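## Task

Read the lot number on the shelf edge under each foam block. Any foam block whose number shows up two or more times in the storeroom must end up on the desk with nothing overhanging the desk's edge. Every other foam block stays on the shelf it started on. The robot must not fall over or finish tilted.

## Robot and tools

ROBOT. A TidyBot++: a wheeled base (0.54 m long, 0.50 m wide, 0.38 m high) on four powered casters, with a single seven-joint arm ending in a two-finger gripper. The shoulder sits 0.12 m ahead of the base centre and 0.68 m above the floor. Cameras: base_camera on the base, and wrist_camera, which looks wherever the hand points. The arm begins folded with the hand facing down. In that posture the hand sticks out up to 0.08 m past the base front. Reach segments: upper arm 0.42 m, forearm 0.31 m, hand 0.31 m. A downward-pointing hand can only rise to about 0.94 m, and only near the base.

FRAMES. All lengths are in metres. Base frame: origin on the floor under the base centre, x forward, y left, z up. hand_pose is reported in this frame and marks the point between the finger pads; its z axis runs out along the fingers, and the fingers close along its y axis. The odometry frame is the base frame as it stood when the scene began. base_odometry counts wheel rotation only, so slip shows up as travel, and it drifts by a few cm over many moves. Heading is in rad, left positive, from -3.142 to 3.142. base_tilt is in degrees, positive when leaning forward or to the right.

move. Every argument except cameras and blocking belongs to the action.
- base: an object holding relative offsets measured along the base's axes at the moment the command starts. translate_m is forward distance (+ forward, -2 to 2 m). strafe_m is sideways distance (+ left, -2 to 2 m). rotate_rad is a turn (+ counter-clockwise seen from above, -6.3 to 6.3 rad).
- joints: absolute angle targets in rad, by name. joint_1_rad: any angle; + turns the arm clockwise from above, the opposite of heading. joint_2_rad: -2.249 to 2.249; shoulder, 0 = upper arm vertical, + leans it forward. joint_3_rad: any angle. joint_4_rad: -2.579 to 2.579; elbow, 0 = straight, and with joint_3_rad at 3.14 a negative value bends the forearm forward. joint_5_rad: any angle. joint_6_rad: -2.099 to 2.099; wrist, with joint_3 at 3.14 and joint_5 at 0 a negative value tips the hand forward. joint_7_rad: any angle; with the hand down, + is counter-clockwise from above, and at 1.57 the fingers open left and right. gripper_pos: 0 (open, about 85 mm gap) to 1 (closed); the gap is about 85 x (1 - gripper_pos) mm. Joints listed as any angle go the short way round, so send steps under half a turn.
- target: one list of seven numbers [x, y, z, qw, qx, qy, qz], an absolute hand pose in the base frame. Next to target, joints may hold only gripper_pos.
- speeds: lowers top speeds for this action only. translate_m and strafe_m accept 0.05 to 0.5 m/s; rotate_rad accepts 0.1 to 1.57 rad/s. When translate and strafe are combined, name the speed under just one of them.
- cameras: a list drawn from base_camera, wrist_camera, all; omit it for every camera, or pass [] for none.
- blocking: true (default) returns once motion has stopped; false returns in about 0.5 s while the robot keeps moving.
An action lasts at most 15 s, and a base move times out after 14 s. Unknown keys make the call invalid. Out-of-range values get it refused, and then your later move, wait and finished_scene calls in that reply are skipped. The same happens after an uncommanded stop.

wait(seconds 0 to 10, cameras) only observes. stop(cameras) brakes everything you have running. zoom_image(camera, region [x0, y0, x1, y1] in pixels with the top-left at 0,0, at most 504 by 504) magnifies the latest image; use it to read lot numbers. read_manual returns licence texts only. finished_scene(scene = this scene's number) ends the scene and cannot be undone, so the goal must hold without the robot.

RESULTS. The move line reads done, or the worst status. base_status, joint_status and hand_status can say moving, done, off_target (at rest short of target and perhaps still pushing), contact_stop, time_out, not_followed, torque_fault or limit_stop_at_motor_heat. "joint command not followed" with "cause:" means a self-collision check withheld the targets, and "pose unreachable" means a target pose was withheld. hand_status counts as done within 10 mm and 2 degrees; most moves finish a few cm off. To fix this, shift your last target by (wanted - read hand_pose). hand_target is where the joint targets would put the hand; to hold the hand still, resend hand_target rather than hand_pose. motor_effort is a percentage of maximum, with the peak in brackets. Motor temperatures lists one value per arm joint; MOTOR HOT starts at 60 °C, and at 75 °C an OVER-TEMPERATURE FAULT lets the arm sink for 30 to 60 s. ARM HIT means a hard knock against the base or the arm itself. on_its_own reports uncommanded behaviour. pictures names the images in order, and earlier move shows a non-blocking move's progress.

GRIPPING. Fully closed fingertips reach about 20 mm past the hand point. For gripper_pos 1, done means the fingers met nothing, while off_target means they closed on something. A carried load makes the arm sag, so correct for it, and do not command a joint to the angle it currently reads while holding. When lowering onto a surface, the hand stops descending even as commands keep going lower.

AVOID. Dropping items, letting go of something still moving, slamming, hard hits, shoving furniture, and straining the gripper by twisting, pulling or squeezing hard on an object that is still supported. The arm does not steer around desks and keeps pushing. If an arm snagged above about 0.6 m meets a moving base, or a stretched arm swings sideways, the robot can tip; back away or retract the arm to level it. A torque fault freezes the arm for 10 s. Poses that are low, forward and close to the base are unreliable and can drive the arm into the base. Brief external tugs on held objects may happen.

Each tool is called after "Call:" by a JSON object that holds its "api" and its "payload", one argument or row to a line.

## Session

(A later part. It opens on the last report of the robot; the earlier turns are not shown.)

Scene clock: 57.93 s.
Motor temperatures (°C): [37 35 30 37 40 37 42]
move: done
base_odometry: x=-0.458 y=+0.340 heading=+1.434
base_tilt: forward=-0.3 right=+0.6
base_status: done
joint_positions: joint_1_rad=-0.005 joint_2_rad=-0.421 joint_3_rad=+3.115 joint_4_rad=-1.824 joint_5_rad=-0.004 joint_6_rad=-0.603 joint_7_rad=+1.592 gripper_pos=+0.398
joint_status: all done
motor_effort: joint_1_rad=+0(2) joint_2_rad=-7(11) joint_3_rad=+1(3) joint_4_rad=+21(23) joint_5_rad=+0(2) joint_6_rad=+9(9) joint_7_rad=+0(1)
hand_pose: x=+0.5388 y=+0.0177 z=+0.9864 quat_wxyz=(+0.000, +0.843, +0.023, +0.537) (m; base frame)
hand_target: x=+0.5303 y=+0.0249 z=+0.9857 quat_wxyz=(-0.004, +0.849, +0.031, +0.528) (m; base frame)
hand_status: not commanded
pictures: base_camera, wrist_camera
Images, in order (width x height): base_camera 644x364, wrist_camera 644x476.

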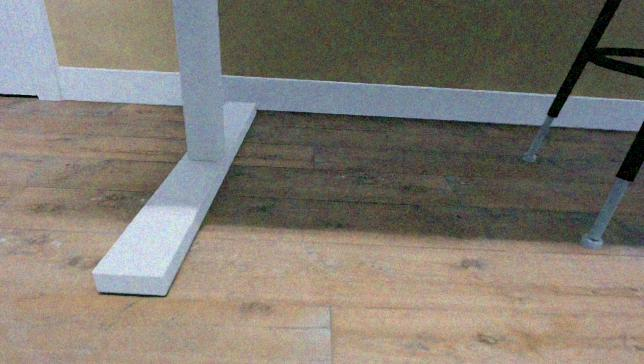

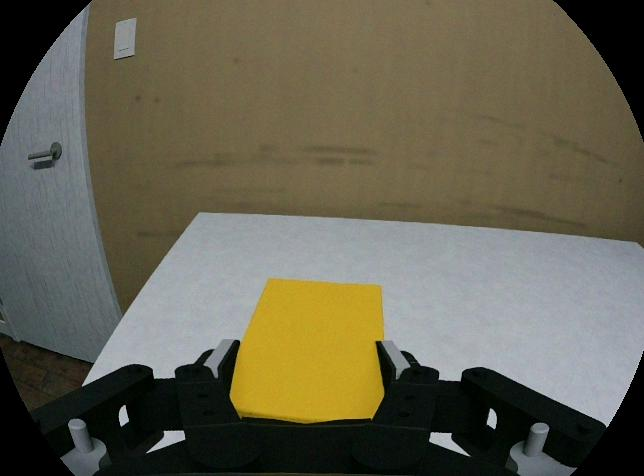

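Call:
{"api": "move", "payload": {
  "joints": {"joint_2_rad": -0.24, "joint_4_rad": -1.92, "joint_6_rad": -0.3},
  "cameras": []
}}

Call:
{"api": "move", "payload": {
  "joints": {"joint_2_rad": -0.05, "joint_4_rad": -2.02, "joint_6_rad": 0.015},
  "cameras": ["wrist_camera"]
}}

Call:
{"api": "move", "payload": {
  "joints": {"joint_2_rad": 0.06, "joint_4_rad": -2.215, "joint_6_rad": 0.315},
  "cameras": ["wrist_camera"]
}}

Call:
{"api": "move", "payload": {
  "joints": {"joint_2_rad": 0.085, "joint_4_rad": -2.243, "joint_6_rad": 0.36},
  "cameras": ["wrist_camera"]
}}

Scene clock: 60.07 s.
Motor temperatures (°C): [37 35 30 37 40 37 42]
move: done
base_odometry: x=-0.458 y=+0.340 heading=+1.434
base_tilt: forward=-0.3 right=+0.6
base_status: not commanded
joint_positions: joint_1_rad=-0.005 joint_2_rad=-0.244 joint_3_rad=+3.115 joint_4_rad=-1.896 joint_5_rad=-0.004 joint_6_rad=-0.358 joint_7_rad=+1.592 gripper_pos=+0.398
joint_status: all done
motor_effort: joint_1_rad=+0(1) joint_2_rad=-13(16) joint_3_rad=+0(1) joint_4_rad=+22(25) joint_5_rad=+1(1) joint_6_rad=+8(9) joint_7_rad=+0(1)
hand_pose: x=+0.6116 y=+0.0186 z=+0.9321 quat_wxyz=(-0.002, +0.844, +0.022, +0.536) (m; base frame)
hand_target: x=+0.6160 y=+0.0274 z=+0.9323 quat_wxyz=(-0.006, +0.836, +0.029, +0.549) (m; base frame)
hand_status: not commanded
pictures: none
No camera images: "cameras" was empty.

Scene clock: 61.57 s.
Motor temperatures (°C): [37 35 30 37 40 37 42]
move: done
base_odometry: x=-0.458 y=+0.340 heading=+1.434
base_tilt: forward=-0.3 right=+0.6
base_status: not commanded
joint_positions: joint_1_rad=-0.005 joint_2_rad=-0.057 joint_3_rad=+3.115 joint_4_rad=-1.996 joint_5_rad=-0.004 joint_6_rad=-0.044 joint_7_rad=+1.592 gripper_pos=+0.398
joint_status: all done
motor_effort: joint_1_rad=+0(1) joint_2_rad=-19(21) joint_3_rad=+1(1) joint_4_rad=+21(24) joint_5_rad=+1(1) joint_6_rad=+8(10) joint_7_rad=+0(1)
hand_pose: x=+0.6730 y=+0.0191 z=+0.8643 quat_wxyz=(-0.004, +0.836, +0.021, +0.548) (m; base frame)
hand_target: x=+0.6751 y=+0.0288 z=+0.8632 quat_wxyz=(-0.008, +0.829, +0.027, +0.559) (m; base frame)
hand_status: not commanded
pictures: wrist_camera
Images, in order (width x height): wrist_camera 644x476.

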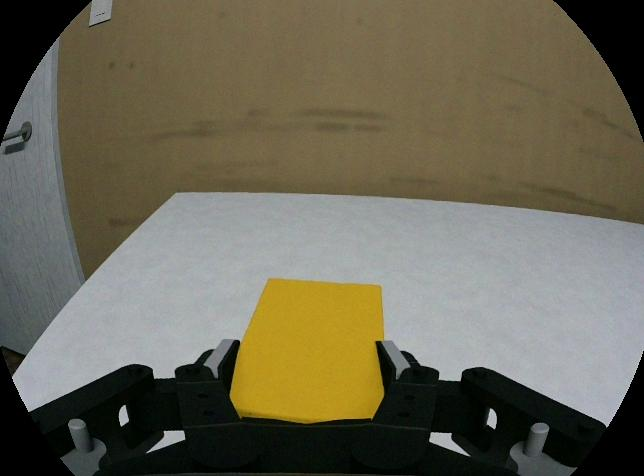

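Scene clock: 63.07 s.
Motor temperatures (°C): [37 35 30 37 40 37 42]
move: done
base_odometry: x=-0.458 y=+0.340 heading=+1.434
base_tilt: forward=-0.3 right=+0.6
base_status: not commanded
joint_positions: joint_1_rad=-0.005 joint_2_rad=+0.046 joint_3_rad=+3.115 joint_4_rad=-2.192 joint_5_rad=-0.004 joint_6_rad=+0.256 joint_7_rad=+1.592 gripper_pos=+0.398
joint_status: all done
motor_effort: joint_1_rad=-1(1) joint_2_rad=-21(21) joint_3_rad=+0(1) joint_4_rad=+18(21) joint_5_rad=+1(1) joint_6_rad=+8(10) joint_7_rad=+0(1)
hand_pose: x=+0.6701 y=+0.0182 z=+0.7834 quat_wxyz=(-0.004, +0.836, +0.019, +0.548) (m; base frame)
hand_target: x=+0.6708 y=+0.0277 z=+0.7802 quat_wxyz=(-0.009, +0.830, +0.026, +0.557) (m; base frame)
hand_status: not commanded
pictures: wrist_camera
Images, in order (width x height): wrist_camera 644x476.

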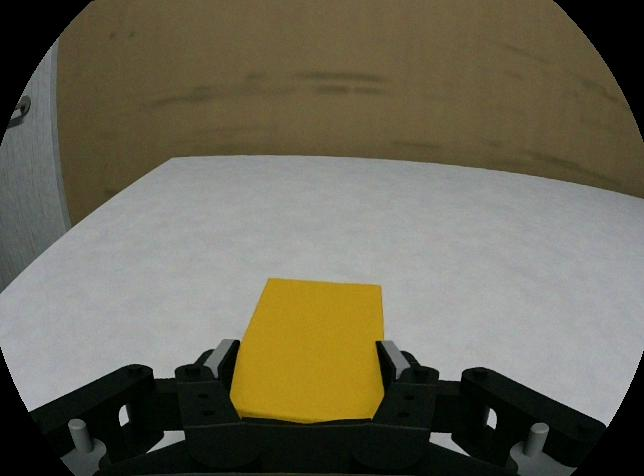

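Scene clock: 63.73 s.
Motor temperatures (°C): [37 35 30 37 40 37 42]
move: done
base_odometry: x=-0.458 y=+0.340 heading=+1.434
base_tilt: forward=-0.3 right=+0.6
base_status: not commanded
joint_positions: joint_1_rad=-0.005 joint_2_rad=+0.065 joint_3_rad=+3.115 joint_4_rad=-2.218 joint_5_rad=-0.004 joint_6_rad=+0.309 joint_7_rad=+1.592 gripper_pos=+0.398
joint_status: all done
motor_effort: joint_1_rad=+0(1) joint_2_rad=-20(21) joint_3_rad=+0(0) joint_4_rad=+18(19) joint_5_rad=+1(1) joint_6_rad=+8(9) joint_7_rad=+0(1)
hand_pose: x=+0.6699 y=+0.0181 z=+0.7739 quat_wxyz=(-0.004, +0.834, +0.019, +0.551) (m; base frame)
hand_target: x=+0.6692 y=+0.0275 z=+0.7648 quat_wxyz=(-0.009, +0.832, +0.026, +0.554) (m; base frame)
hand_status: not commanded
pictures: wrist_camera
Images, in order (width x height): wrist_camera 644x476.

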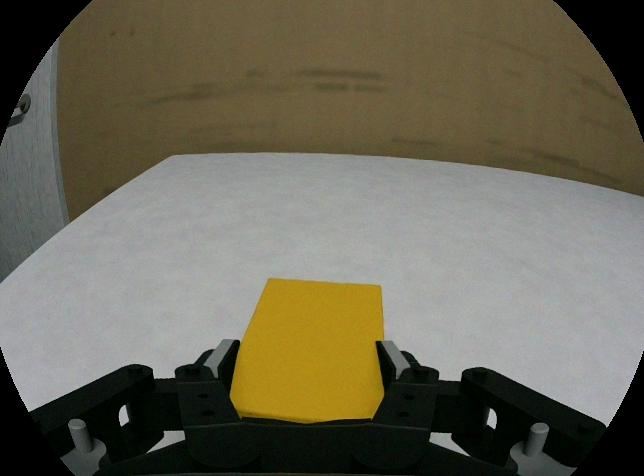

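Call:
{"api": "move", "payload": {
  "joints": {"joint_2_rad": 0.095, "joint_4_rad": -2.254, "joint_6_rad": 0.38},
  "cameras": ["wrist_camera"]
}}

Scene clock: 64.53 s.
Motor temperatures (°C): [37 35 30 37 40 37 42]
move: done
base_odometry: x=-0.458 y=+0.340 heading=+1.434
base_tilt: forward=-0.3 right=+0.6
base_status: not commanded
joint_positions: joint_1_rad=-0.005 joint_2_rad=+0.072 joint_3_rad=+3.115 joint_4_rad=-2.228 joint_5_rad=-0.004 joint_6_rad=+0.330 joint_7_rad=+1.592 gripper_pos=+0.398
joint_status: all done
motor_effort: joint_1_rad=+0(1) joint_2_rad=-20(21) joint_3_rad=+0(0) joint_4_rad=+18(19) joint_5_rad=+1(1) joint_6_rad=+8(9) joint_7_rad=+0(1)
hand_pose: x=+0.6699 y=+0.0181 z=+0.7708 quat_wxyz=(-0.004, +0.833, +0.019, +0.553) (m; base frame)
hand_target: x=+0.6687 y=+0.0274 z=+0.7594 quat_wxyz=(-0.009, +0.833, +0.026, +0.553) (m; base frame)
hand_status: not commanded
pictures: wrist_camera
Images, in order (width x height): wrist_camera 644x476.

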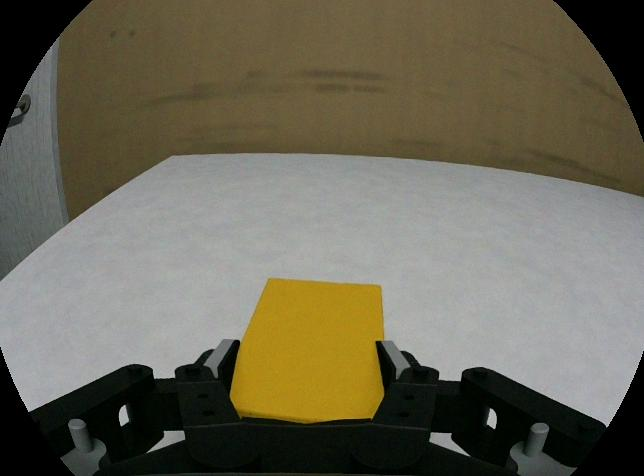

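Call:
{"api": "move", "payload": {
  "joints": {"joint_2_rad": 0.104, "joint_4_rad": -2.263, "joint_6_rad": 0.398},
  "cameras": []
}}

Scene clock: 65.17 s.
Motor temperatures (°C): [37 35 30 37 40 37 42]
move: done
base_odometry: x=-0.458 y=+0.340 heading=+1.434
base_tilt: forward=-0.3 right=+0.6
base_status: not commanded
joint_positions: joint_1_rad=-0.005 joint_2_rad=+0.077 joint_3_rad=+3.115 joint_4_rad=-2.234 joint_5_rad=-0.004 joint_6_rad=+0.350 joint_7_rad=+1.592 gripper_pos=+0.398
joint_status: all done
motor_effort: joint_1_rad=-1(1) joint_2_rad=-19(21) joint_3_rad=+0(0) joint_4_rad=+18(18) joint_5_rad=+1(1) joint_6_rad=+7(9) joint_7_rad=+0(0)
hand_pose: x=+0.6706 y=+0.0180 z=+0.7704 quat_wxyz=(-0.004, +0.831, +0.019, +0.556) (m; base frame)
hand_target: x=+0.6685 y=+0.0274 z=+0.7550 quat_wxyz=(-0.009, +0.833, +0.026, +0.553) (m; base frame)
hand_status: not commanded
pictures: none
No camera images: "cameras" was empty.

Call:
{"api": "move", "payload": {
  "joints": {"gripper_pos": 0.15},
  "cameras": []
}}

Call:
{"api": "move", "payload": {
  "joints": {"gripper_pos": 0.0, "joint_2_rad": 0.02, "joint_4_rad": -2.1, "joint_6_rad": 0.25},
  "cameras": ["wrist_camera"]
}}

Call:
{"api": "move", "payload": {
  "base": {"translate_m": -0.3767, "strafe_m": 0.7999, "rotate_rad": 1.572},
  "joints": {"joint_2_rad": -0.55, "joint_4_rad": -1.37, "joint_6_rad": -1.3},
  "cameras": ["wrist_camera"]
}}

Scene clock: 69.23 s.
Motor temperatures (°C): [37 35 30 37 40 37 42]
move: done
base_odometry: x=-0.458 y=+0.340 heading=+1.434
base_tilt: forward=-0.3 right=+0.6
base_status: not commanded
joint_positions: joint_1_rad=-0.005 joint_2_rad=+0.078 joint_3_rad=+3.115 joint_4_rad=-2.235 joint_5_rad=-0.004 joint_6_rad=+0.350 joint_7_rad=+1.592 gripper_pos=+0.150
joint_status: all done
motor_effort: joint_1_rad=-1(1) joint_2_rad=-19(21) joint_3_rad=+0(0) joint_4_rad=+17(18) joint_5_rad=+1(1) joint_6_rad=+8(9) joint_7_rad=+0(0)
hand_pose: x=+0.6707 y=+0.0180 z=+0.7698 quat_wxyz=(-0.004, +0.831, +0.019, +0.556) (m; base frame)
hand_target: x=+0.6685 y=+0.0274 z=+0.7550 quat_wxyz=(-0.009, +0.833, +0.026, +0.553) (m; base frame)
hand_status: not commanded
pictures: none
No camera images: "cameras" was empty.

Scene clock: 70.53 s.
Motor temperatures (°C): [37 35 30 37 40 37 42]
move: done
base_odometry: x=-0.458 y=+0.340 heading=+1.434
base_tilt: forward=-0.3 right=+0.6
base_status: not commanded
joint_positions: joint_1_rad=-0.005 joint_2_rad=+0.019 joint_3_rad=+3.115 joint_4_rad=-2.107 joint_5_rad=-0.004 joint_6_rad=+0.297 joint_7_rad=+1.592 gripper_pos=+0.000
joint_status: all done
motor_effort: joint_1_rad=+0(1) joint_2_rad=-19(23) joint_3_rad=+0(0) joint_4_rad=+20(21) joint_5_rad=+1(1) joint_6_rad=+9(10) joint_7_rad=+0(1)
hand_pose: x=+0.6945 y=+0.0190 z=+0.8572 quat_wxyz=(-0.004, +0.792, +0.019, +0.610) (m; base frame)
hand_target: x=+0.6920 y=+0.0289 z=+0.8467 quat_wxyz=(-0.009, +0.804, +0.026, +0.594) (m; base frame)
hand_status: not commanded
pictures: wrist_camera
Images, in order (width x height): wrist_camera 644x476.

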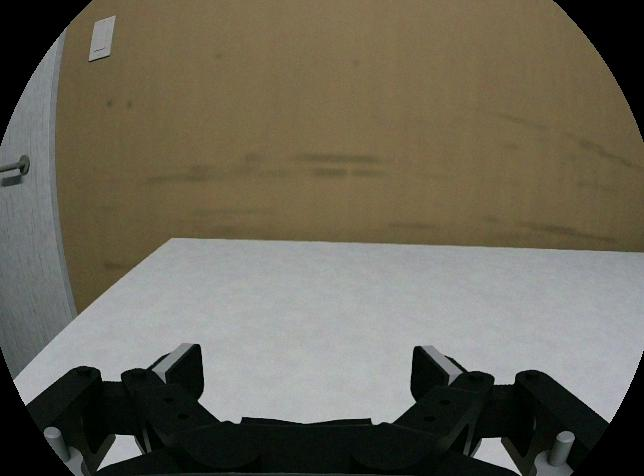

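Scene clock: 74.10 s.
Motor temperatures (°C): [37 35 30 37 40 37 42]
move: done
base_odometry: x=-1.302 y=+0.076 heading=+3.006
base_tilt: forward=-0.3 right=+0.6
base_status: done
joint_positions: joint_1_rad=-0.013 joint_2_rad=-0.543 joint_3_rad=+3.114 joint_4_rad=-1.382 joint_5_rad=-0.004 joint_6_rad=-1.251 joint_7_rad=+1.592 gripper_pos=+0.000
joint_status: all done
motor_effort: joint_1_rad=+0(4) joint_2_rad=+1(23) joint_3_rad=+1(3) joint_4_rad=+18(23) joint_5_rad=+1(2) joint_6_rad=+7(10) joint_7_rad=+0(1)
hand_pose: x=+0.4050 y=+0.0189 z=+1.0974 quat_wxyz=(+0.000, +0.865, +0.029, +0.502) (m; base frame)
hand_target: x=+0.3936 y=+0.0212 z=+1.0922 quat_wxyz=(-0.001, +0.872, +0.033, +0.489) (m; base frame)
hand_status: not commanded
pictures: wrist_camera
Images, in order (width x height): wrist_camera 644x476.

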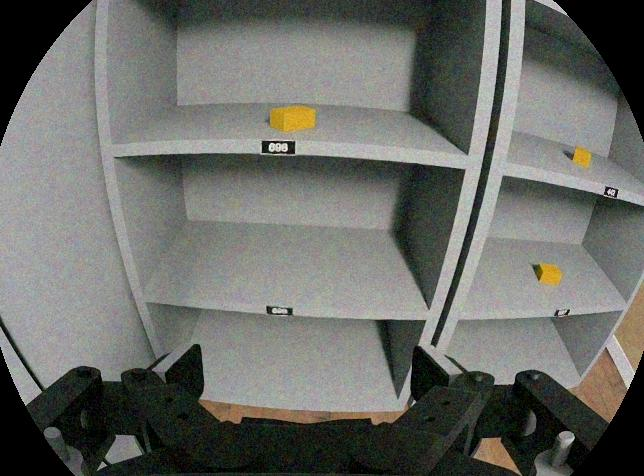

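Call:
{"api": "move", "payload": {
  "base": {"translate_m": 0.4758, "strafe_m": 0.2004},
  "joints": {"gripper_pos": 1.0},
  "cameras": ["base_camera", "wrist_camera"]
}}

Call:
{"api": "zoom_image", "payload": {
  "camera": "wrist_camera",
  "region": [250, 150, 430, 290]
}}

Scene clock: 76.63 s.
Motor temperatures (°C): [37 35 30 37 40 37 42]
move: done
base_odometry: x=-1.801 y=-0.059 heading=+3.007
base_tilt: forward=-0.3 right=+0.6
base_status: done
joint_positions: joint_1_rad=-0.013 joint_2_rad=-0.542 joint_3_rad=+3.114 joint_4_rad=-1.381 joint_5_rad=-0.004 joint_6_rad=-1.254 joint_7_rad=+1.592 gripper_pos=+0.999
joint_status: all done
motor_effort: joint_1_rad=+0(1) joint_2_rad=+2(5) joint_3_rad=+1(2) joint_4_rad=+18(19) joint_5_rad=+1(1) joint_6_rad=+8(8) joint_7_rad=+0(1)
hand_pose: x=+0.4051 y=+0.0188 z=+1.0966 quat_wxyz=(+0.000, +0.865, +0.029, +0.500) (m; base frame)
hand_target: x=+0.3936 y=+0.0212 z=+1.0922 quat_wxyz=(-0.001, +0.872, +0.033, +0.489) (m; base frame)
hand_status: not commanded
pictures: base_camera, wrist_camera
Images, in order (width x height): base_camera 644x364, wrist_camera 644x476.

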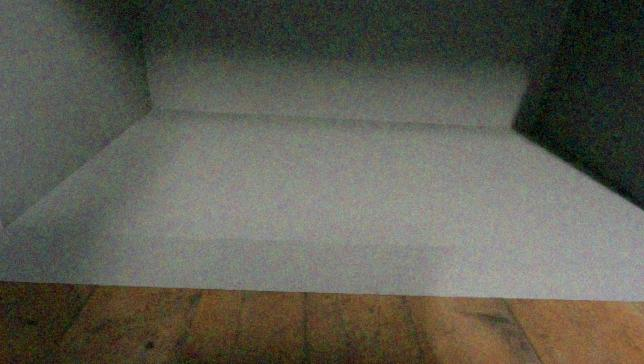

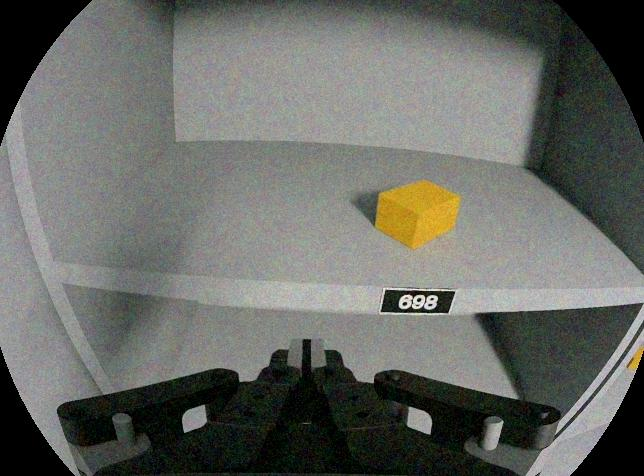

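Scaled by 2.800.

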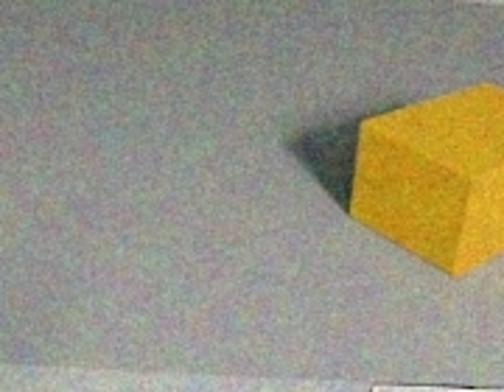

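Call:
{"api": "zoom_image", "payload": {
  "camera": "wrist_camera",
  "region": [350, 160, 490, 270]
}}

Scaled by 3.600.

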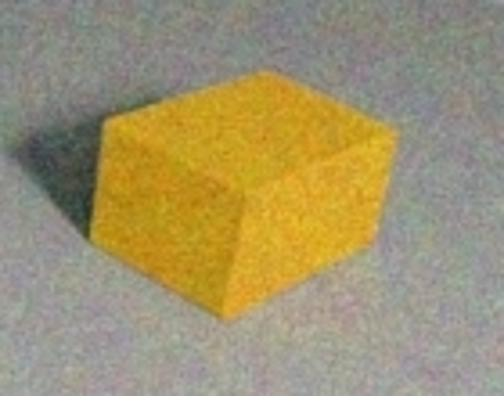

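Call:
{"api": "move", "payload": {
  "joints": {"joint_1_rad": 0.287, "joint_2_rad": -0.4, "joint_4_rad": -1.42, "joint_6_rad": -0.84},
  "cameras": []
}}

Call:
{"api": "move", "payload": {
  "joints": {"joint_2_rad": -0.19, "joint_4_rad": -1.495, "joint_6_rad": -0.657},
  "cameras": ["wrist_camera"]
}}

Scene clock: 82.13 s.
Motor temperatures (°C): [37 35 30 37 40 37 42]
move: done
base_odometry: x=-1.801 y=-0.059 heading=+3.007
base_tilt: forward=-0.3 right=+0.6
base_status: not commanded
joint_positions: joint_1_rad=+0.269 joint_2_rad=-0.409 joint_3_rad=+3.114 joint_4_rad=-1.393 joint_5_rad=-0.004 joint_6_rad=-0.898 joint_7_rad=+1.592 gripper_pos=+0.999
joint_status: all done
motor_effort: joint_1_rad=+0(2) joint_2_rad=-5(7) joint_3_rad=+1(2) joint_4_rad=+20(20) joint_5_rad=+1(1) joint_6_rad=+9(9) joint_7_rad=+0(0)
hand_pose: x=+0.4998 y=-0.0870 z=+1.1466 quat_wxyz=(+0.080, +0.803, -0.087, +0.584) (m; base frame)
hand_target: x=+0.5095 y=-0.0962 z=+1.1449 quat_wxyz=(+0.086, +0.796, -0.093, +0.592) (m; base frame)
hand_status: not commanded
pictures: none
No camera images: "cameras" was empty.

Scene clock: 83.63 s.
Motor temperatures (°C): [37 35 30 37 40 37 42]
move: done
base_odometry: x=-1.801 y=-0.059 heading=+3.007
base_tilt: forward=-0.3 right=+0.6
base_status: not commanded
joint_positions: joint_1_rad=+0.269 joint_2_rad=-0.192 joint_3_rad=+3.114 joint_4_rad=-1.473 joint_5_rad=-0.004 joint_6_rad=-0.714 joint_7_rad=+1.592 gripper_pos=+0.999
joint_status: all done
motor_effort: joint_1_rad=-1(1) joint_2_rad=-13(18) joint_3_rad=+1(1) joint_4_rad=+21(24) joint_5_rad=+1(1) joint_6_rad=+8(9) joint_7_rad=+0(1)
hand_pose: x=+0.6099 y=-0.1169 z=+1.0562 quat_wxyz=(+0.071, +0.835, -0.092, +0.538) (m; base frame)
hand_target: x=+0.6144 y=-0.1267 z=+1.0588 quat_wxyz=(+0.078, +0.825, -0.098, +0.551) (m; base frame)
hand_status: not commanded
pictures: wrist_camera
Images, in order (width x height): wrist_camera 644x476.

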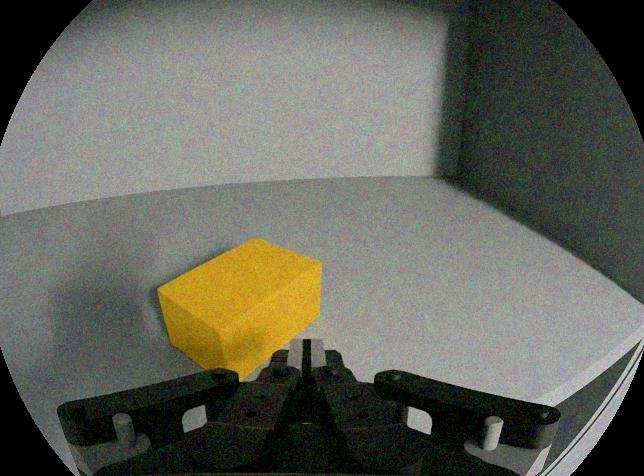

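Call:
{"api": "move", "payload": {
  "joints": {"joint_1_rad": 0.299, "joint_2_rad": -0.051, "joint_4_rad": -1.407, "joint_6_rad": -0.566},
  "cameras": ["wrist_camera"]
}}

Call:
{"api": "move", "payload": {
  "joints": {"joint_1_rad": 0.25, "joint_2_rad": 0.02, "joint_4_rad": -1.339, "joint_6_rad": -0.563},
  "cameras": ["wrist_camera"]
}}

Scene clock: 85.50 s.
Motor temperatures (°C): [37 35 30 37 40 37 42]
move: done
base_odometry: x=-1.801 y=-0.059 heading=+3.007
base_tilt: forward=-0.3 right=+0.6
base_status: not commanded
joint_positions: joint_1_rad=+0.280 joint_2_rad=-0.061 joint_3_rad=+3.114 joint_4_rad=-1.419 joint_5_rad=-0.004 joint_6_rad=-0.622 joint_7_rad=+1.592 gripper_pos=+0.999
joint_status: all done
motor_effort: joint_1_rad=+0(1) joint_2_rad=-18(22) joint_3_rad=+0(1) joint_4_rad=+22(23) joint_5_rad=+1(1) joint_6_rad=+8(9) joint_7_rad=+0(0)
hand_pose: x=+0.6686 y=-0.1389 z=+1.0447 quat_wxyz=(+0.073, +0.830, -0.097, +0.544) (m; base frame)
hand_target: x=+0.6764 y=-0.1516 z=+1.0619 quat_wxyz=(+0.082, +0.813, -0.102, +0.567) (m; base frame)
hand_status: not commanded
pictures: wrist_camera
Images, in order (width x height): wrist_camera 644x476.

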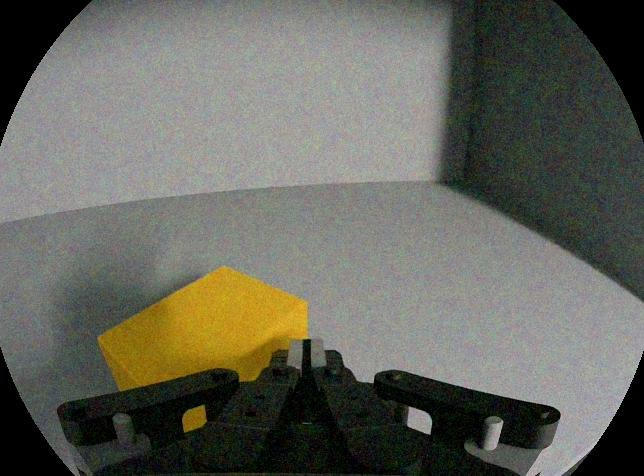

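Scene clock: 86.40 s.
Motor temperatures (°C): [37 35 30 37 40 37 42]
move: done
base_odometry: x=-1.801 y=-0.059 heading=+3.007
base_tilt: forward=-0.3 right=+0.6
base_status: not commanded
joint_positions: joint_1_rad=+0.261 joint_2_rad=-0.001 joint_3_rad=+3.114 joint_4_rad=-1.348 joint_5_rad=-0.004 joint_6_rad=-0.612 joint_7_rad=+1.592 gripper_pos=+0.999
joint_status: all done
motor_effort: joint_1_rad=-1(1) joint_2_rad=-20(21) joint_3_rad=+0(1) joint_4_rad=+21(23) joint_5_rad=+1(1) joint_6_rad=+8(9) joint_7_rad=+0(0)
hand_pose: x=+0.6970 y=-0.1355 z=+1.0546 quat_wxyz=(+0.069, +0.825, -0.089, +0.553) (m; base frame)
hand_target: x=+0.7123 y=-0.1315 z=+1.0615 quat_wxyz=(+0.067, +0.816, -0.083, +0.569) (m; base frame)
hand_status: not commanded
pictures: wrist_camera
Images, in order (width x height): wrist_camera 644x476.

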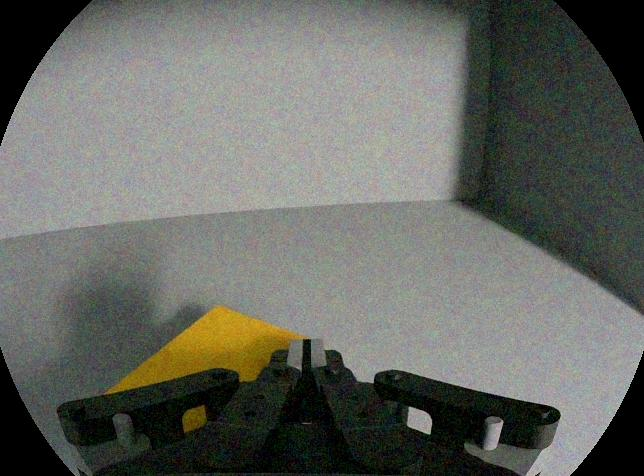

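Call:
{"api": "move", "payload": {
  "joints": {"joint_1_rad": 0.225, "joint_2_rad": 0.095, "joint_4_rad": -1.292, "joint_6_rad": -0.56},
  "cameras": ["wrist_camera"]
}}

Scene clock: 87.90 s.
Motor temperatures (°C): [37 35 30 37 40 37 42]
move: done
base_odometry: x=-1.801 y=-0.059 heading=+3.007
base_tilt: forward=-0.3 right=+0.6
base_status: not commanded
joint_positions: joint_1_rad=+0.246 joint_2_rad=+0.060 joint_3_rad=+3.114 joint_4_rad=-1.294 joint_5_rad=-0.004 joint_6_rad=-0.599 joint_7_rad=+1.592 gripper_pos=+0.999
joint_status: all done
motor_effort: joint_1_rad=-1(2) joint_2_rad=-20(22) joint_3_rad=+0(1) joint_4_rad=+20(22) joint_5_rad=+0(1) joint_6_rad=+7(9) joint_7_rad=+0(0)
hand_pose: x=+0.7252 y=-0.1329 z=+1.0536 quat_wxyz=(+0.064, +0.824, -0.083, +0.556) (m; base frame)
hand_target: x=+0.7451 y=-0.1234 z=+1.0438 quat_wxyz=(+0.058, +0.824, -0.074, +0.559) (m; base frame)
hand_status: not commanded
pictures: wrist_camera
Images, in order (width x height): wrist_camera 644x476.

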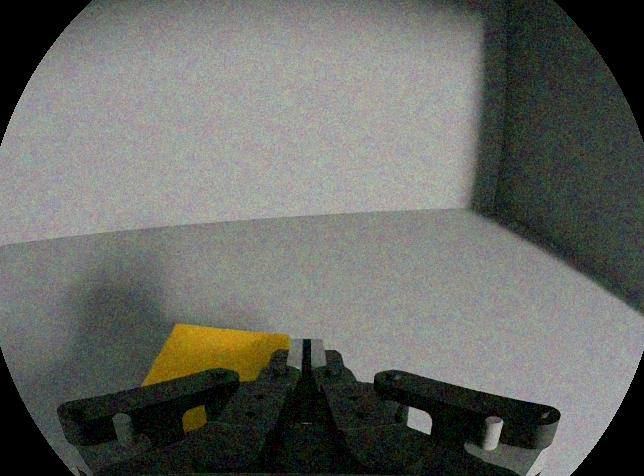

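Call:
{"api": "move", "payload": {
  "joints": {"joint_1_rad": 0.285, "joint_2_rad": 0.0, "joint_4_rad": -1.35, "joint_6_rad": -0.68},
  "cameras": []
}}

Call:
{"api": "move", "payload": {
  "joints": {"joint_1_rad": 0.2, "joint_2_rad": -0.25, "joint_4_rad": -1.45, "joint_6_rad": -0.83, "gripper_pos": 0.0},
  "cameras": ["wrist_camera"]
}}

Call:
{"api": "zoom_image", "payload": {
  "camera": "wrist_camera",
  "region": [200, 200, 400, 380]
}}

Scene clock: 89.33 s.
Motor temperatures (°C): [37 35 30 37 40 37 42]
move: done
base_odometry: x=-1.801 y=-0.059 heading=+3.007
base_tilt: forward=-0.3 right=+0.6
base_status: not commanded
joint_positions: joint_1_rad=+0.272 joint_2_rad=+0.002 joint_3_rad=+3.114 joint_4_rad=-1.327 joint_5_rad=-0.004 joint_6_rad=-0.651 joint_7_rad=+1.592 gripper_pos=+0.999
joint_status: all done
motor_effort: joint_1_rad=+0(1) joint_2_rad=-22(24) joint_3_rad=+0(1) joint_4_rad=+23(23) joint_5_rad=+1(1) joint_6_rad=+8(9) joint_7_rad=+0(0)
hand_pose: x=+0.6932 y=-0.1412 z=+1.0537 quat_wxyz=(+0.071, +0.831, -0.094, +0.544) (m; base frame)
hand_target: x=+0.6859 y=-0.1462 z=+1.0334 quat_wxyz=(+0.071, +0.844, -0.100, +0.523) (m; base frame)
hand_status: not commanded
pictures: none
No camera images: "cameras" was empty.

Scene clock: 90.87 s.
Motor temperatures (°C): [37 35 30 37 40 37 42]
move: done
base_odometry: x=-1.801 y=-0.059 heading=+3.007
base_tilt: forward=-0.3 right=+0.6
base_status: not commanded
joint_positions: joint_1_rad=+0.218 joint_2_rad=-0.257 joint_3_rad=+3.114 joint_4_rad=-1.418 joint_5_rad=-0.004 joint_6_rad=-0.781 joint_7_rad=+1.592 gripper_pos=+0.000
joint_status: all done
motor_effort: joint_1_rad=+0(2) joint_2_rad=-11(23) joint_3_rad=+1(1) joint_4_rad=+20(23) joint_5_rad=+1(1) joint_6_rad=+8(10) joint_7_rad=+0(1)
hand_pose: x=+0.5826 y=-0.0847 z=+1.1007 quat_wxyz=(+0.061, +0.823, -0.069, +0.561) (m; base frame)
hand_target: x=+0.5806 y=-0.0750 z=+1.0653 quat_wxyz=(+0.052, +0.847, -0.063, +0.525) (m; base frame)
hand_status: not commanded
pictures: wrist_camera
Images, in order (width x height): wrist_camera 644x476.

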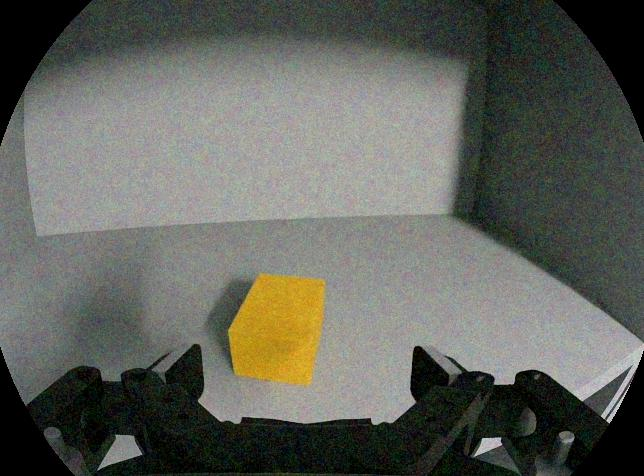

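Scaled by 2.520.

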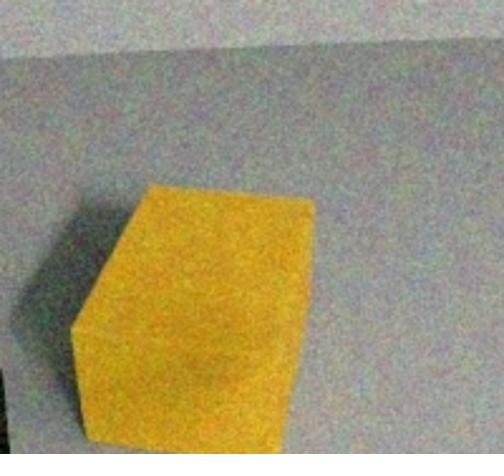

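Call:
{"api": "move", "payload": {
  "joints": {"joint_1_rad": 0.135, "joint_2_rad": -0.091, "joint_4_rad": -1.352, "joint_6_rad": -0.674},
  "cameras": ["wrist_camera"]
}}

Scene clock: 93.00 s.
Motor temperatures (°C): [37 35 30 37 40 37 42]
move: done
base_odometry: x=-1.801 y=-0.059 heading=+3.007
base_tilt: forward=-0.3 right=+0.6
base_status: not commanded
joint_positions: joint_1_rad=+0.153 joint_2_rad=-0.098 joint_3_rad=+3.114 joint_4_rad=-1.365 joint_5_rad=-0.004 joint_6_rad=-0.722 joint_7_rad=+1.592 gripper_pos=+0.000
joint_status: all done
motor_effort: joint_1_rad=-1(1) joint_2_rad=-18(21) joint_3_rad=+0(1) joint_4_rad=+22(23) joint_5_rad=+1(1) joint_6_rad=+8(9) joint_7_rad=+0(1)
hand_pose: x=+0.6580 y=-0.0651 z=+1.0684 quat_wxyz=(+0.039, +0.837, -0.044, +0.544) (m; base frame)
hand_target: x=+0.6679 y=-0.0553 z=+1.0857 quat_wxyz=(+0.035, +0.823, -0.035, +0.566) (m; base frame)
hand_status: not commanded
pictures: wrist_camera
Images, in order (width x height): wrist_camera 644x476.

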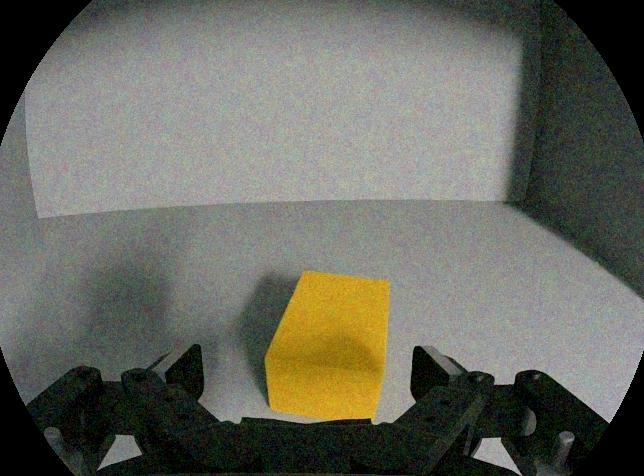

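Call:
{"api": "move", "payload": {
  "joints": {"joint_1_rad": 0.191, "joint_2_rad": -0.03, "joint_4_rad": -1.345, "joint_6_rad": -0.62},
  "cameras": ["wrist_camera"]
}}

Call:
{"api": "move", "payload": {
  "joints": {"joint_2_rad": 0.034, "joint_4_rad": -1.338, "joint_6_rad": -0.57},
  "cameras": ["wrist_camera"]
}}

Scene clock: 94.20 s.
Motor temperatures (°C): [37 35 30 37 40 37 42]
move: done
base_odometry: x=-1.801 y=-0.059 heading=+3.007
base_tilt: forward=-0.3 right=+0.6
base_status: not commanded
joint_positions: joint_1_rad=+0.181 joint_2_rad=-0.045 joint_3_rad=+3.114 joint_4_rad=-1.356 joint_5_rad=-0.004 joint_6_rad=-0.672 joint_7_rad=+1.592 gripper_pos=+0.000
joint_status: all done
motor_effort: joint_1_rad=+0(1) joint_2_rad=-19(21) joint_3_rad=+0(1) joint_4_rad=+22(23) joint_5_rad=+1(1) joint_6_rad=+8(10) joint_7_rad=+0(1)
hand_pose: x=+0.6823 y=-0.0848 z=+1.0580 quat_wxyz=(+0.046, +0.835, -0.056, +0.545) (m; base frame)
hand_target: x=+0.6938 y=-0.0915 z=+1.0710 quat_wxyz=(+0.050, +0.821, -0.059, +0.565) (m; base frame)
hand_status: not commanded
pictures: wrist_camera
Images, in order (width x height): wrist_camera 644x476.

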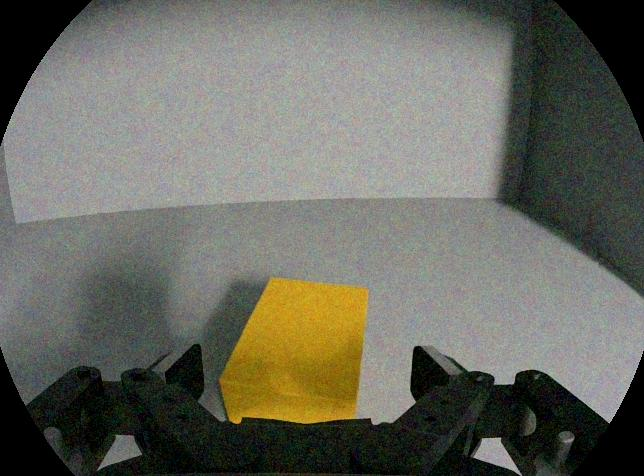

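Scene clock: 95.10 s.
Motor temperatures (°C): [37 35 30 37 40 37 42]
move: done
base_odometry: x=-1.801 y=-0.059 heading=+3.007
base_tilt: forward=-0.3 right=+0.6
base_status: not commanded
joint_positions: joint_1_rad=+0.181 joint_2_rad=+0.019 joint_3_rad=+3.114 joint_4_rad=-1.349 joint_5_rad=-0.004 joint_6_rad=-0.623 joint_7_rad=+1.592 gripper_pos=+0.000
joint_status: all done
motor_effort: joint_1_rad=+0(1) joint_2_rad=-22(24) joint_3_rad=+0(1) joint_4_rad=+22(23) joint_5_rad=+1(1) joint_6_rad=+8(9) joint_7_rad=+0(1)
hand_pose: x=+0.7119 y=-0.0901 z=+1.0390 quat_wxyz=(+0.045, +0.837, -0.057, +0.542) (m; base frame)
hand_target: x=+0.7235 y=-0.0971 z=+1.0515 quat_wxyz=(+0.049, +0.823, -0.059, +0.562) (m; base frame)
hand_status: not commanded
pictures: wrist_camera
Images, in order (width x height): wrist_camera 644x476.

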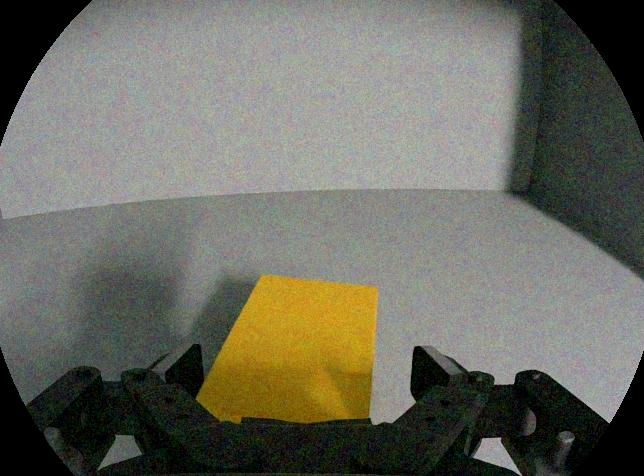

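Call:
{"api": "move", "payload": {
  "joints": {"joint_1_rad": 0.152},
  "cameras": ["wrist_camera"]
}}

Call:
{"api": "move", "payload": {
  "joints": {"gripper_pos": 0.55},
  "cameras": ["wrist_camera"]
}}

Scene clock: 96.07 s.
Motor temperatures (°C): [37 35 30 37 40 37 42]
move: done
base_odometry: x=-1.801 y=-0.059 heading=+3.007
base_tilt: forward=-0.3 right=+0.6
base_status: not commanded
joint_positions: joint_1_rad=+0.161 joint_2_rad=+0.019 joint_3_rad=+3.114 joint_4_rad=-1.349 joint_5_rad=-0.004 joint_6_rad=-0.623 joint_7_rad=+1.592 gripper_pos=+0.000
joint_status: all done
motor_effort: joint_1_rad=-1(2) joint_2_rad=-22(22) joint_3_rad=+0(1) joint_4_rad=+22(23) joint_5_rad=+0(1) joint_6_rad=+8(9) joint_7_rad=+0(0)
hand_pose: x=+0.7136 y=-0.0779 z=+1.0390 quat_wxyz=(+0.040, +0.838, -0.048, +0.543) (m; base frame)
hand_target: x=+0.7268 y=-0.0735 z=+1.0515 quat_wxyz=(+0.038, +0.824, -0.043, +0.563) (m; base frame)
hand_status: not commanded
pictures: wrist_camera
Images, in order (width x height): wrist_camera 644x476.

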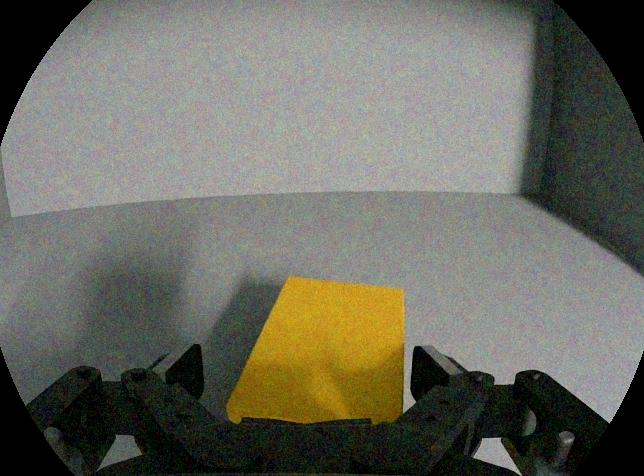

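Scene clock: 96.90 s.
Motor temperatures (°C): [37 35 30 37 40 37 42]
move: off_target
base_odometry: x=-1.801 y=-0.059 heading=+3.007
base_tilt: forward=-0.3 right=+0.6
base_status: not commanded
joint_positions: joint_1_rad=+0.161 joint_2_rad=+0.019 joint_3_rad=+3.114 joint_4_rad=-1.347 joint_5_rad=-0.004 joint_6_rad=-0.621 joint_7_rad=+1.592 gripper_pos=+0.388
joint_status: gripper_pos off_target (ended at +0.388, target +0.550)
motor_effort: joint_1_rad=-1(1) joint_2_rad=-22(23) joint_3_rad=+0(0) joint_4_rad=+22(23) joint_5_rad=+1(1) joint_6_rad=+8(9) joint_7_rad=+0(1)
hand_pose: x=+0.7140 y=-0.0780 z=+1.0404 quat_wxyz=(+0.040, +0.837, -0.048, +0.544) (m; base frame)
hand_target: x=+0.7268 y=-0.0735 z=+1.0515 quat_wxyz=(+0.038, +0.824, -0.043, +0.563) (m; base frame)
hand_status: not commanded
pictures: wrist_camera
Images, in order (width x height): wrist_camera 644x476.

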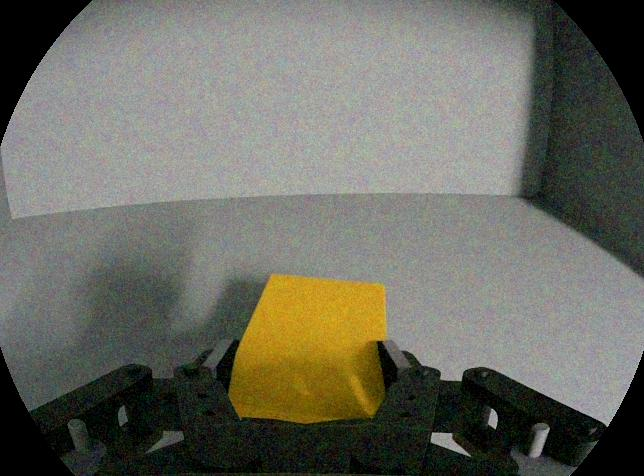

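Call:
{"api": "move", "payload": {
  "joints": {"joint_2_rad": -0.06, "gripper_pos": 0.6},
  "cameras": ["wrist_camera"]
}}

Scene clock: 99.10 s.
Motor temperatures (°C): [37 35 30 37 40 37 42]
move: off_target
base_odometry: x=-1.801 y=-0.059 heading=+3.007
base_tilt: forward=-0.3 right=+0.6
base_status: not commanded
joint_positions: joint_1_rad=+0.161 joint_2_rad=-0.066 joint_3_rad=+3.114 joint_4_rad=-1.344 joint_5_rad=-0.004 joint_6_rad=-0.621 joint_7_rad=+1.592 gripper_pos=+0.388
joint_status: gripper_pos off_target (ended at +0.388, target +0.600); the others done
motor_effort: joint_1_rad=-1(1) joint_2_rad=-18(24) joint_3_rad=+0(1) joint_4_rad=+22(24) joint_5_rad=+0(1) joint_6_rad=+9(9) joint_7_rad=+0(1)
hand_pose: x=+0.6820 y=-0.0728 z=+1.0915 quat_wxyz=(+0.044, +0.812, -0.046, +0.580) (m; base frame)
hand_target: x=+0.6898 y=-0.0678 z=+1.1073 quat_wxyz=(+0.042, +0.797, -0.041, +0.601) (m; base frame)
hand_status: not commanded
pictures: wrist_camera
Images, in order (width x height): wrist_camera 644x476.

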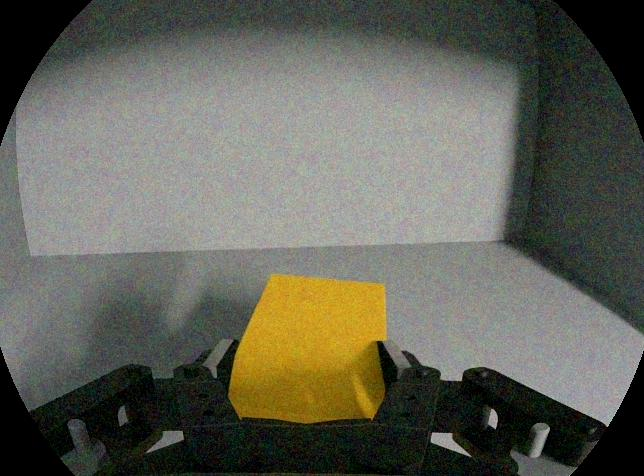

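Call:
{"api": "move", "payload": {
  "base": {"translate_m": -0.35},
  "joints": {"joint_2_rad": -0.157, "joint_4_rad": -1.30, "joint_6_rad": -0.85, "gripper_pos": 0.7},
  "cameras": ["wrist_camera"]
}}

Call:
{"api": "move", "payload": {
  "base": {"translate_m": -1.147, "strafe_m": -0.59, "rotate_rad": -1.572},
  "joints": {"joint_1_rad": -0.02, "joint_2_rad": -0.24, "joint_4_rad": -1.92, "joint_6_rad": -0.3, "gripper_pos": 0.7},
  "cameras": ["wrist_camera", "base_camera"]
}}

Scene clock: 101.87 s.
Motor temperatures (°C): [37 35 30 37 40 37 42]
move: off_target
base_odometry: x=-1.454 y=-0.106 heading=+3.006
base_tilt: forward=-0.4 right=+0.6
base_status: done
joint_positions: joint_1_rad=+0.161 joint_2_rad=-0.163 joint_3_rad=+3.114 joint_4_rad=-1.311 joint_5_rad=-0.004 joint_6_rad=-0.812 joint_7_rad=+1.592 gripper_pos=+0.388
joint_status: gripper_pos off_target (ended at +0.388, target +0.700); the others done
motor_effort: joint_1_rad=-1(2) joint_2_rad=-15(23) joint_3_rad=+0(2) joint_4_rad=+20(23) joint_5_rad=+1(1) joint_6_rad=+8(10) joint_7_rad=+0(1)
hand_pose: x=+0.6212 y=-0.0633 z=+1.1078 quat_wxyz=(+0.043, +0.829, -0.046, +0.555) (m; base frame)
hand_target: x=+0.6196 y=-0.0578 z=+1.1002 quat_wxyz=(+0.039, +0.839, -0.042, +0.542) (m; base frame)
hand_status: not commanded
pictures: wrist_camera
Images, in order (width x height): wrist_camera 644x476.

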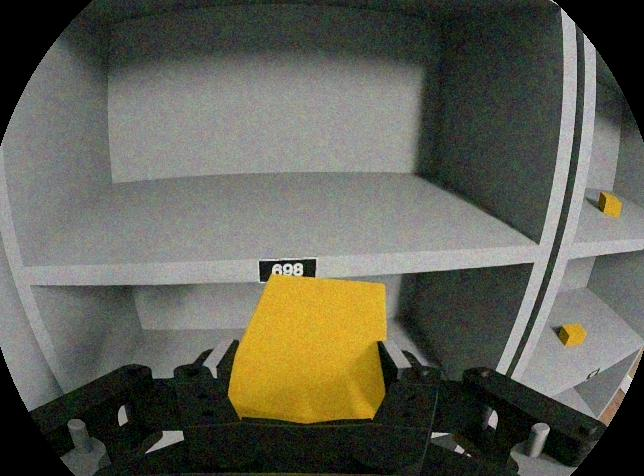

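Scene clock: 106.10 s.
Motor temperatures (°C): [37 35 30 37 40 37 42]
move: off_target
base_odometry: x=-0.238 y=+0.324 heading=+1.434
base_tilt: forward=-0.3 right=+0.6
base_status: done
joint_positions: joint_1_rad=-0.008 joint_2_rad=-0.232 joint_3_rad=+3.112 joint_4_rad=-1.890 joint_5_rad=-0.004 joint_6_rad=-0.356 joint_7_rad=+1.592 gripper_pos=+0.388
joint_status: gripper_pos off_target (ended at +0.388, target +0.700); the others done
motor_effort: joint_1_rad=+0(3) joint_2_rad=-13(18) joint_3_rad=+1(3) joint_4_rad=+22(24) joint_5_rad=+1(2) joint_6_rad=+8(10) joint_7_rad=+0(1)
hand_pose: x=+0.6160 y=+0.0217 z=+0.9304 quat_wxyz=(-0.003, +0.845, +0.025, +0.535) (m; base frame)
hand_target: x=+0.6160 y=+0.0274 z=+0.9323 quat_wxyz=(-0.006, +0.836, +0.029, +0.549) (m; base frame)
hand_status: not commanded
pictures: base_camera, wrist_camera
Images, in order (width x height): base_camera 644x364, wrist_camera 644x476.

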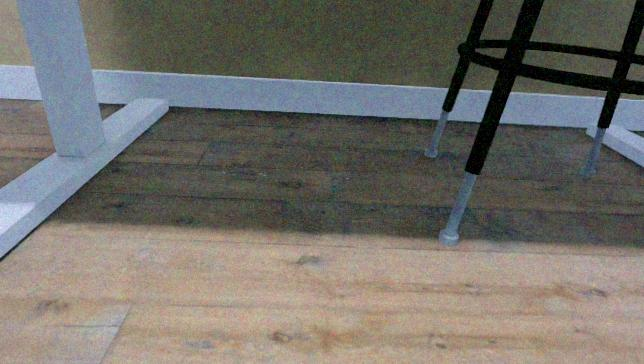

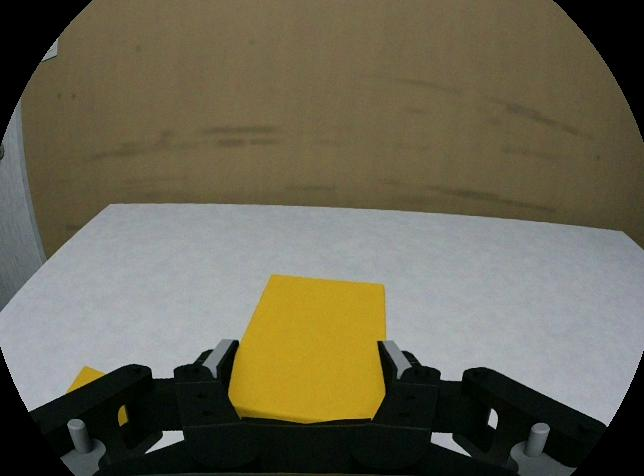

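Call:
{"api": "move", "payload": {
  "joints": {"joint_2_rad": -0.05, "joint_4_rad": -2.02, "joint_6_rad": 0.015},
  "cameras": []
}}

Call:
{"api": "move", "payload": {
  "joints": {"joint_2_rad": 0.06, "joint_4_rad": -2.215, "joint_6_rad": 0.315},
  "cameras": []
}}

Call:
{"api": "move", "payload": {
  "joints": {"joint_2_rad": 0.09, "joint_4_rad": -2.249, "joint_6_rad": 0.37},
  "cameras": ["wrist_camera"]
}}

Scene clock: 107.87 s.
Motor temperatures (°C): [37 35 30 37 40 37 42]
move: done
base_odometry: x=-0.238 y=+0.324 heading=+1.434
base_tilt: forward=-0.3 right=+0.6
base_status: not commanded
joint_positions: joint_1_rad=-0.008 joint_2_rad=-0.057 joint_3_rad=+3.112 joint_4_rad=-1.995 joint_5_rad=-0.004 joint_6_rad=-0.044 joint_7_rad=+1.592 gripper_pos=+0.388
joint_status: all done
motor_effort: joint_1_rad=+0(1) joint_2_rad=-18(21) joint_3_rad=+0(1) joint_4_rad=+21(23) joint_5_rad=+1(1) joint_6_rad=+9(9) joint_7_rad=+0(1)
hand_pose: x=+0.6729 y=+0.0224 z=+0.8647 quat_wxyz=(-0.005, +0.836, +0.023, +0.548) (m; base frame)
hand_target: x=+0.6751 y=+0.0288 z=+0.8632 quat_wxyz=(-0.008, +0.829, +0.027, +0.559) (m; base frame)
hand_status: not commanded
pictures: none
No camera images: "cameras" was empty.

Scene clock: 109.37 s.
Motor temperatures (°C): [37 35 30 37 40 37 42]
move: done
base_odometry: x=-0.238 y=+0.324 heading=+1.434
base_tilt: forward=-0.3 right=+0.6
base_status: not commanded
joint_positions: joint_1_rad=-0.008 joint_2_rad=+0.046 joint_3_rad=+3.112 joint_4_rad=-2.192 joint_5_rad=-0.004 joint_6_rad=+0.256 joint_7_rad=+1.592 gripper_pos=+0.388
joint_status: all done
motor_effort: joint_1_rad=+0(1) joint_2_rad=-19(22) joint_3_rad=+0(0) joint_4_rad=+19(21) joint_5_rad=+1(1) joint_6_rad=+8(10) joint_7_rad=+0(1)
hand_pose: x=+0.6700 y=+0.0214 z=+0.7837 quat_wxyz=(-0.006, +0.836, +0.022, +0.548) (m; base frame)
hand_target: x=+0.6708 y=+0.0277 z=+0.7802 quat_wxyz=(-0.009, +0.830, +0.026, +0.557) (m; base frame)
hand_status: not commanded
pictures: none
No camera images: "cameras" was empty.

Scene clock: 110.33 s.
Motor temperatures (°C): [37 35 30 37 40 37 42]
move: done
base_odometry: x=-0.238 y=+0.324 heading=+1.434
base_tilt: forward=-0.3 right=+0.6
base_status: not commanded
joint_positions: joint_1_rad=-0.008 joint_2_rad=+0.070 joint_3_rad=+3.112 joint_4_rad=-2.224 joint_5_rad=-0.004 joint_6_rad=+0.319 joint_7_rad=+1.592 gripper_pos=+0.388
joint_status: all done
motor_effort: joint_1_rad=-1(1) joint_2_rad=-20(21) joint_3_rad=+0(0) joint_4_rad=+18(19) joint_5_rad=+1(1) joint_6_rad=+9(9) joint_7_rad=+0(1)
hand_pose: x=+0.6695 y=+0.0212 z=+0.7707 quat_wxyz=(-0.006, +0.835, +0.022, +0.550) (m; base frame)
hand_target: x=+0.6688 y=+0.0275 z=+0.7618 quat_wxyz=(-0.009, +0.833, +0.026, +0.553) (m; base frame)
hand_status: not commanded
pictures: wrist_camera
Images, in order (width x height): wrist_camera 644x476.

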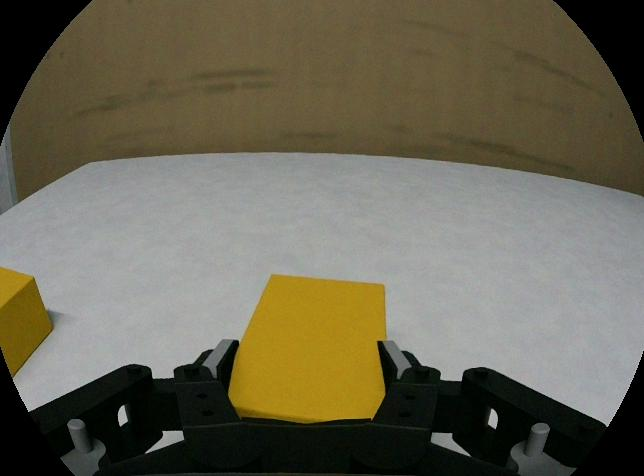

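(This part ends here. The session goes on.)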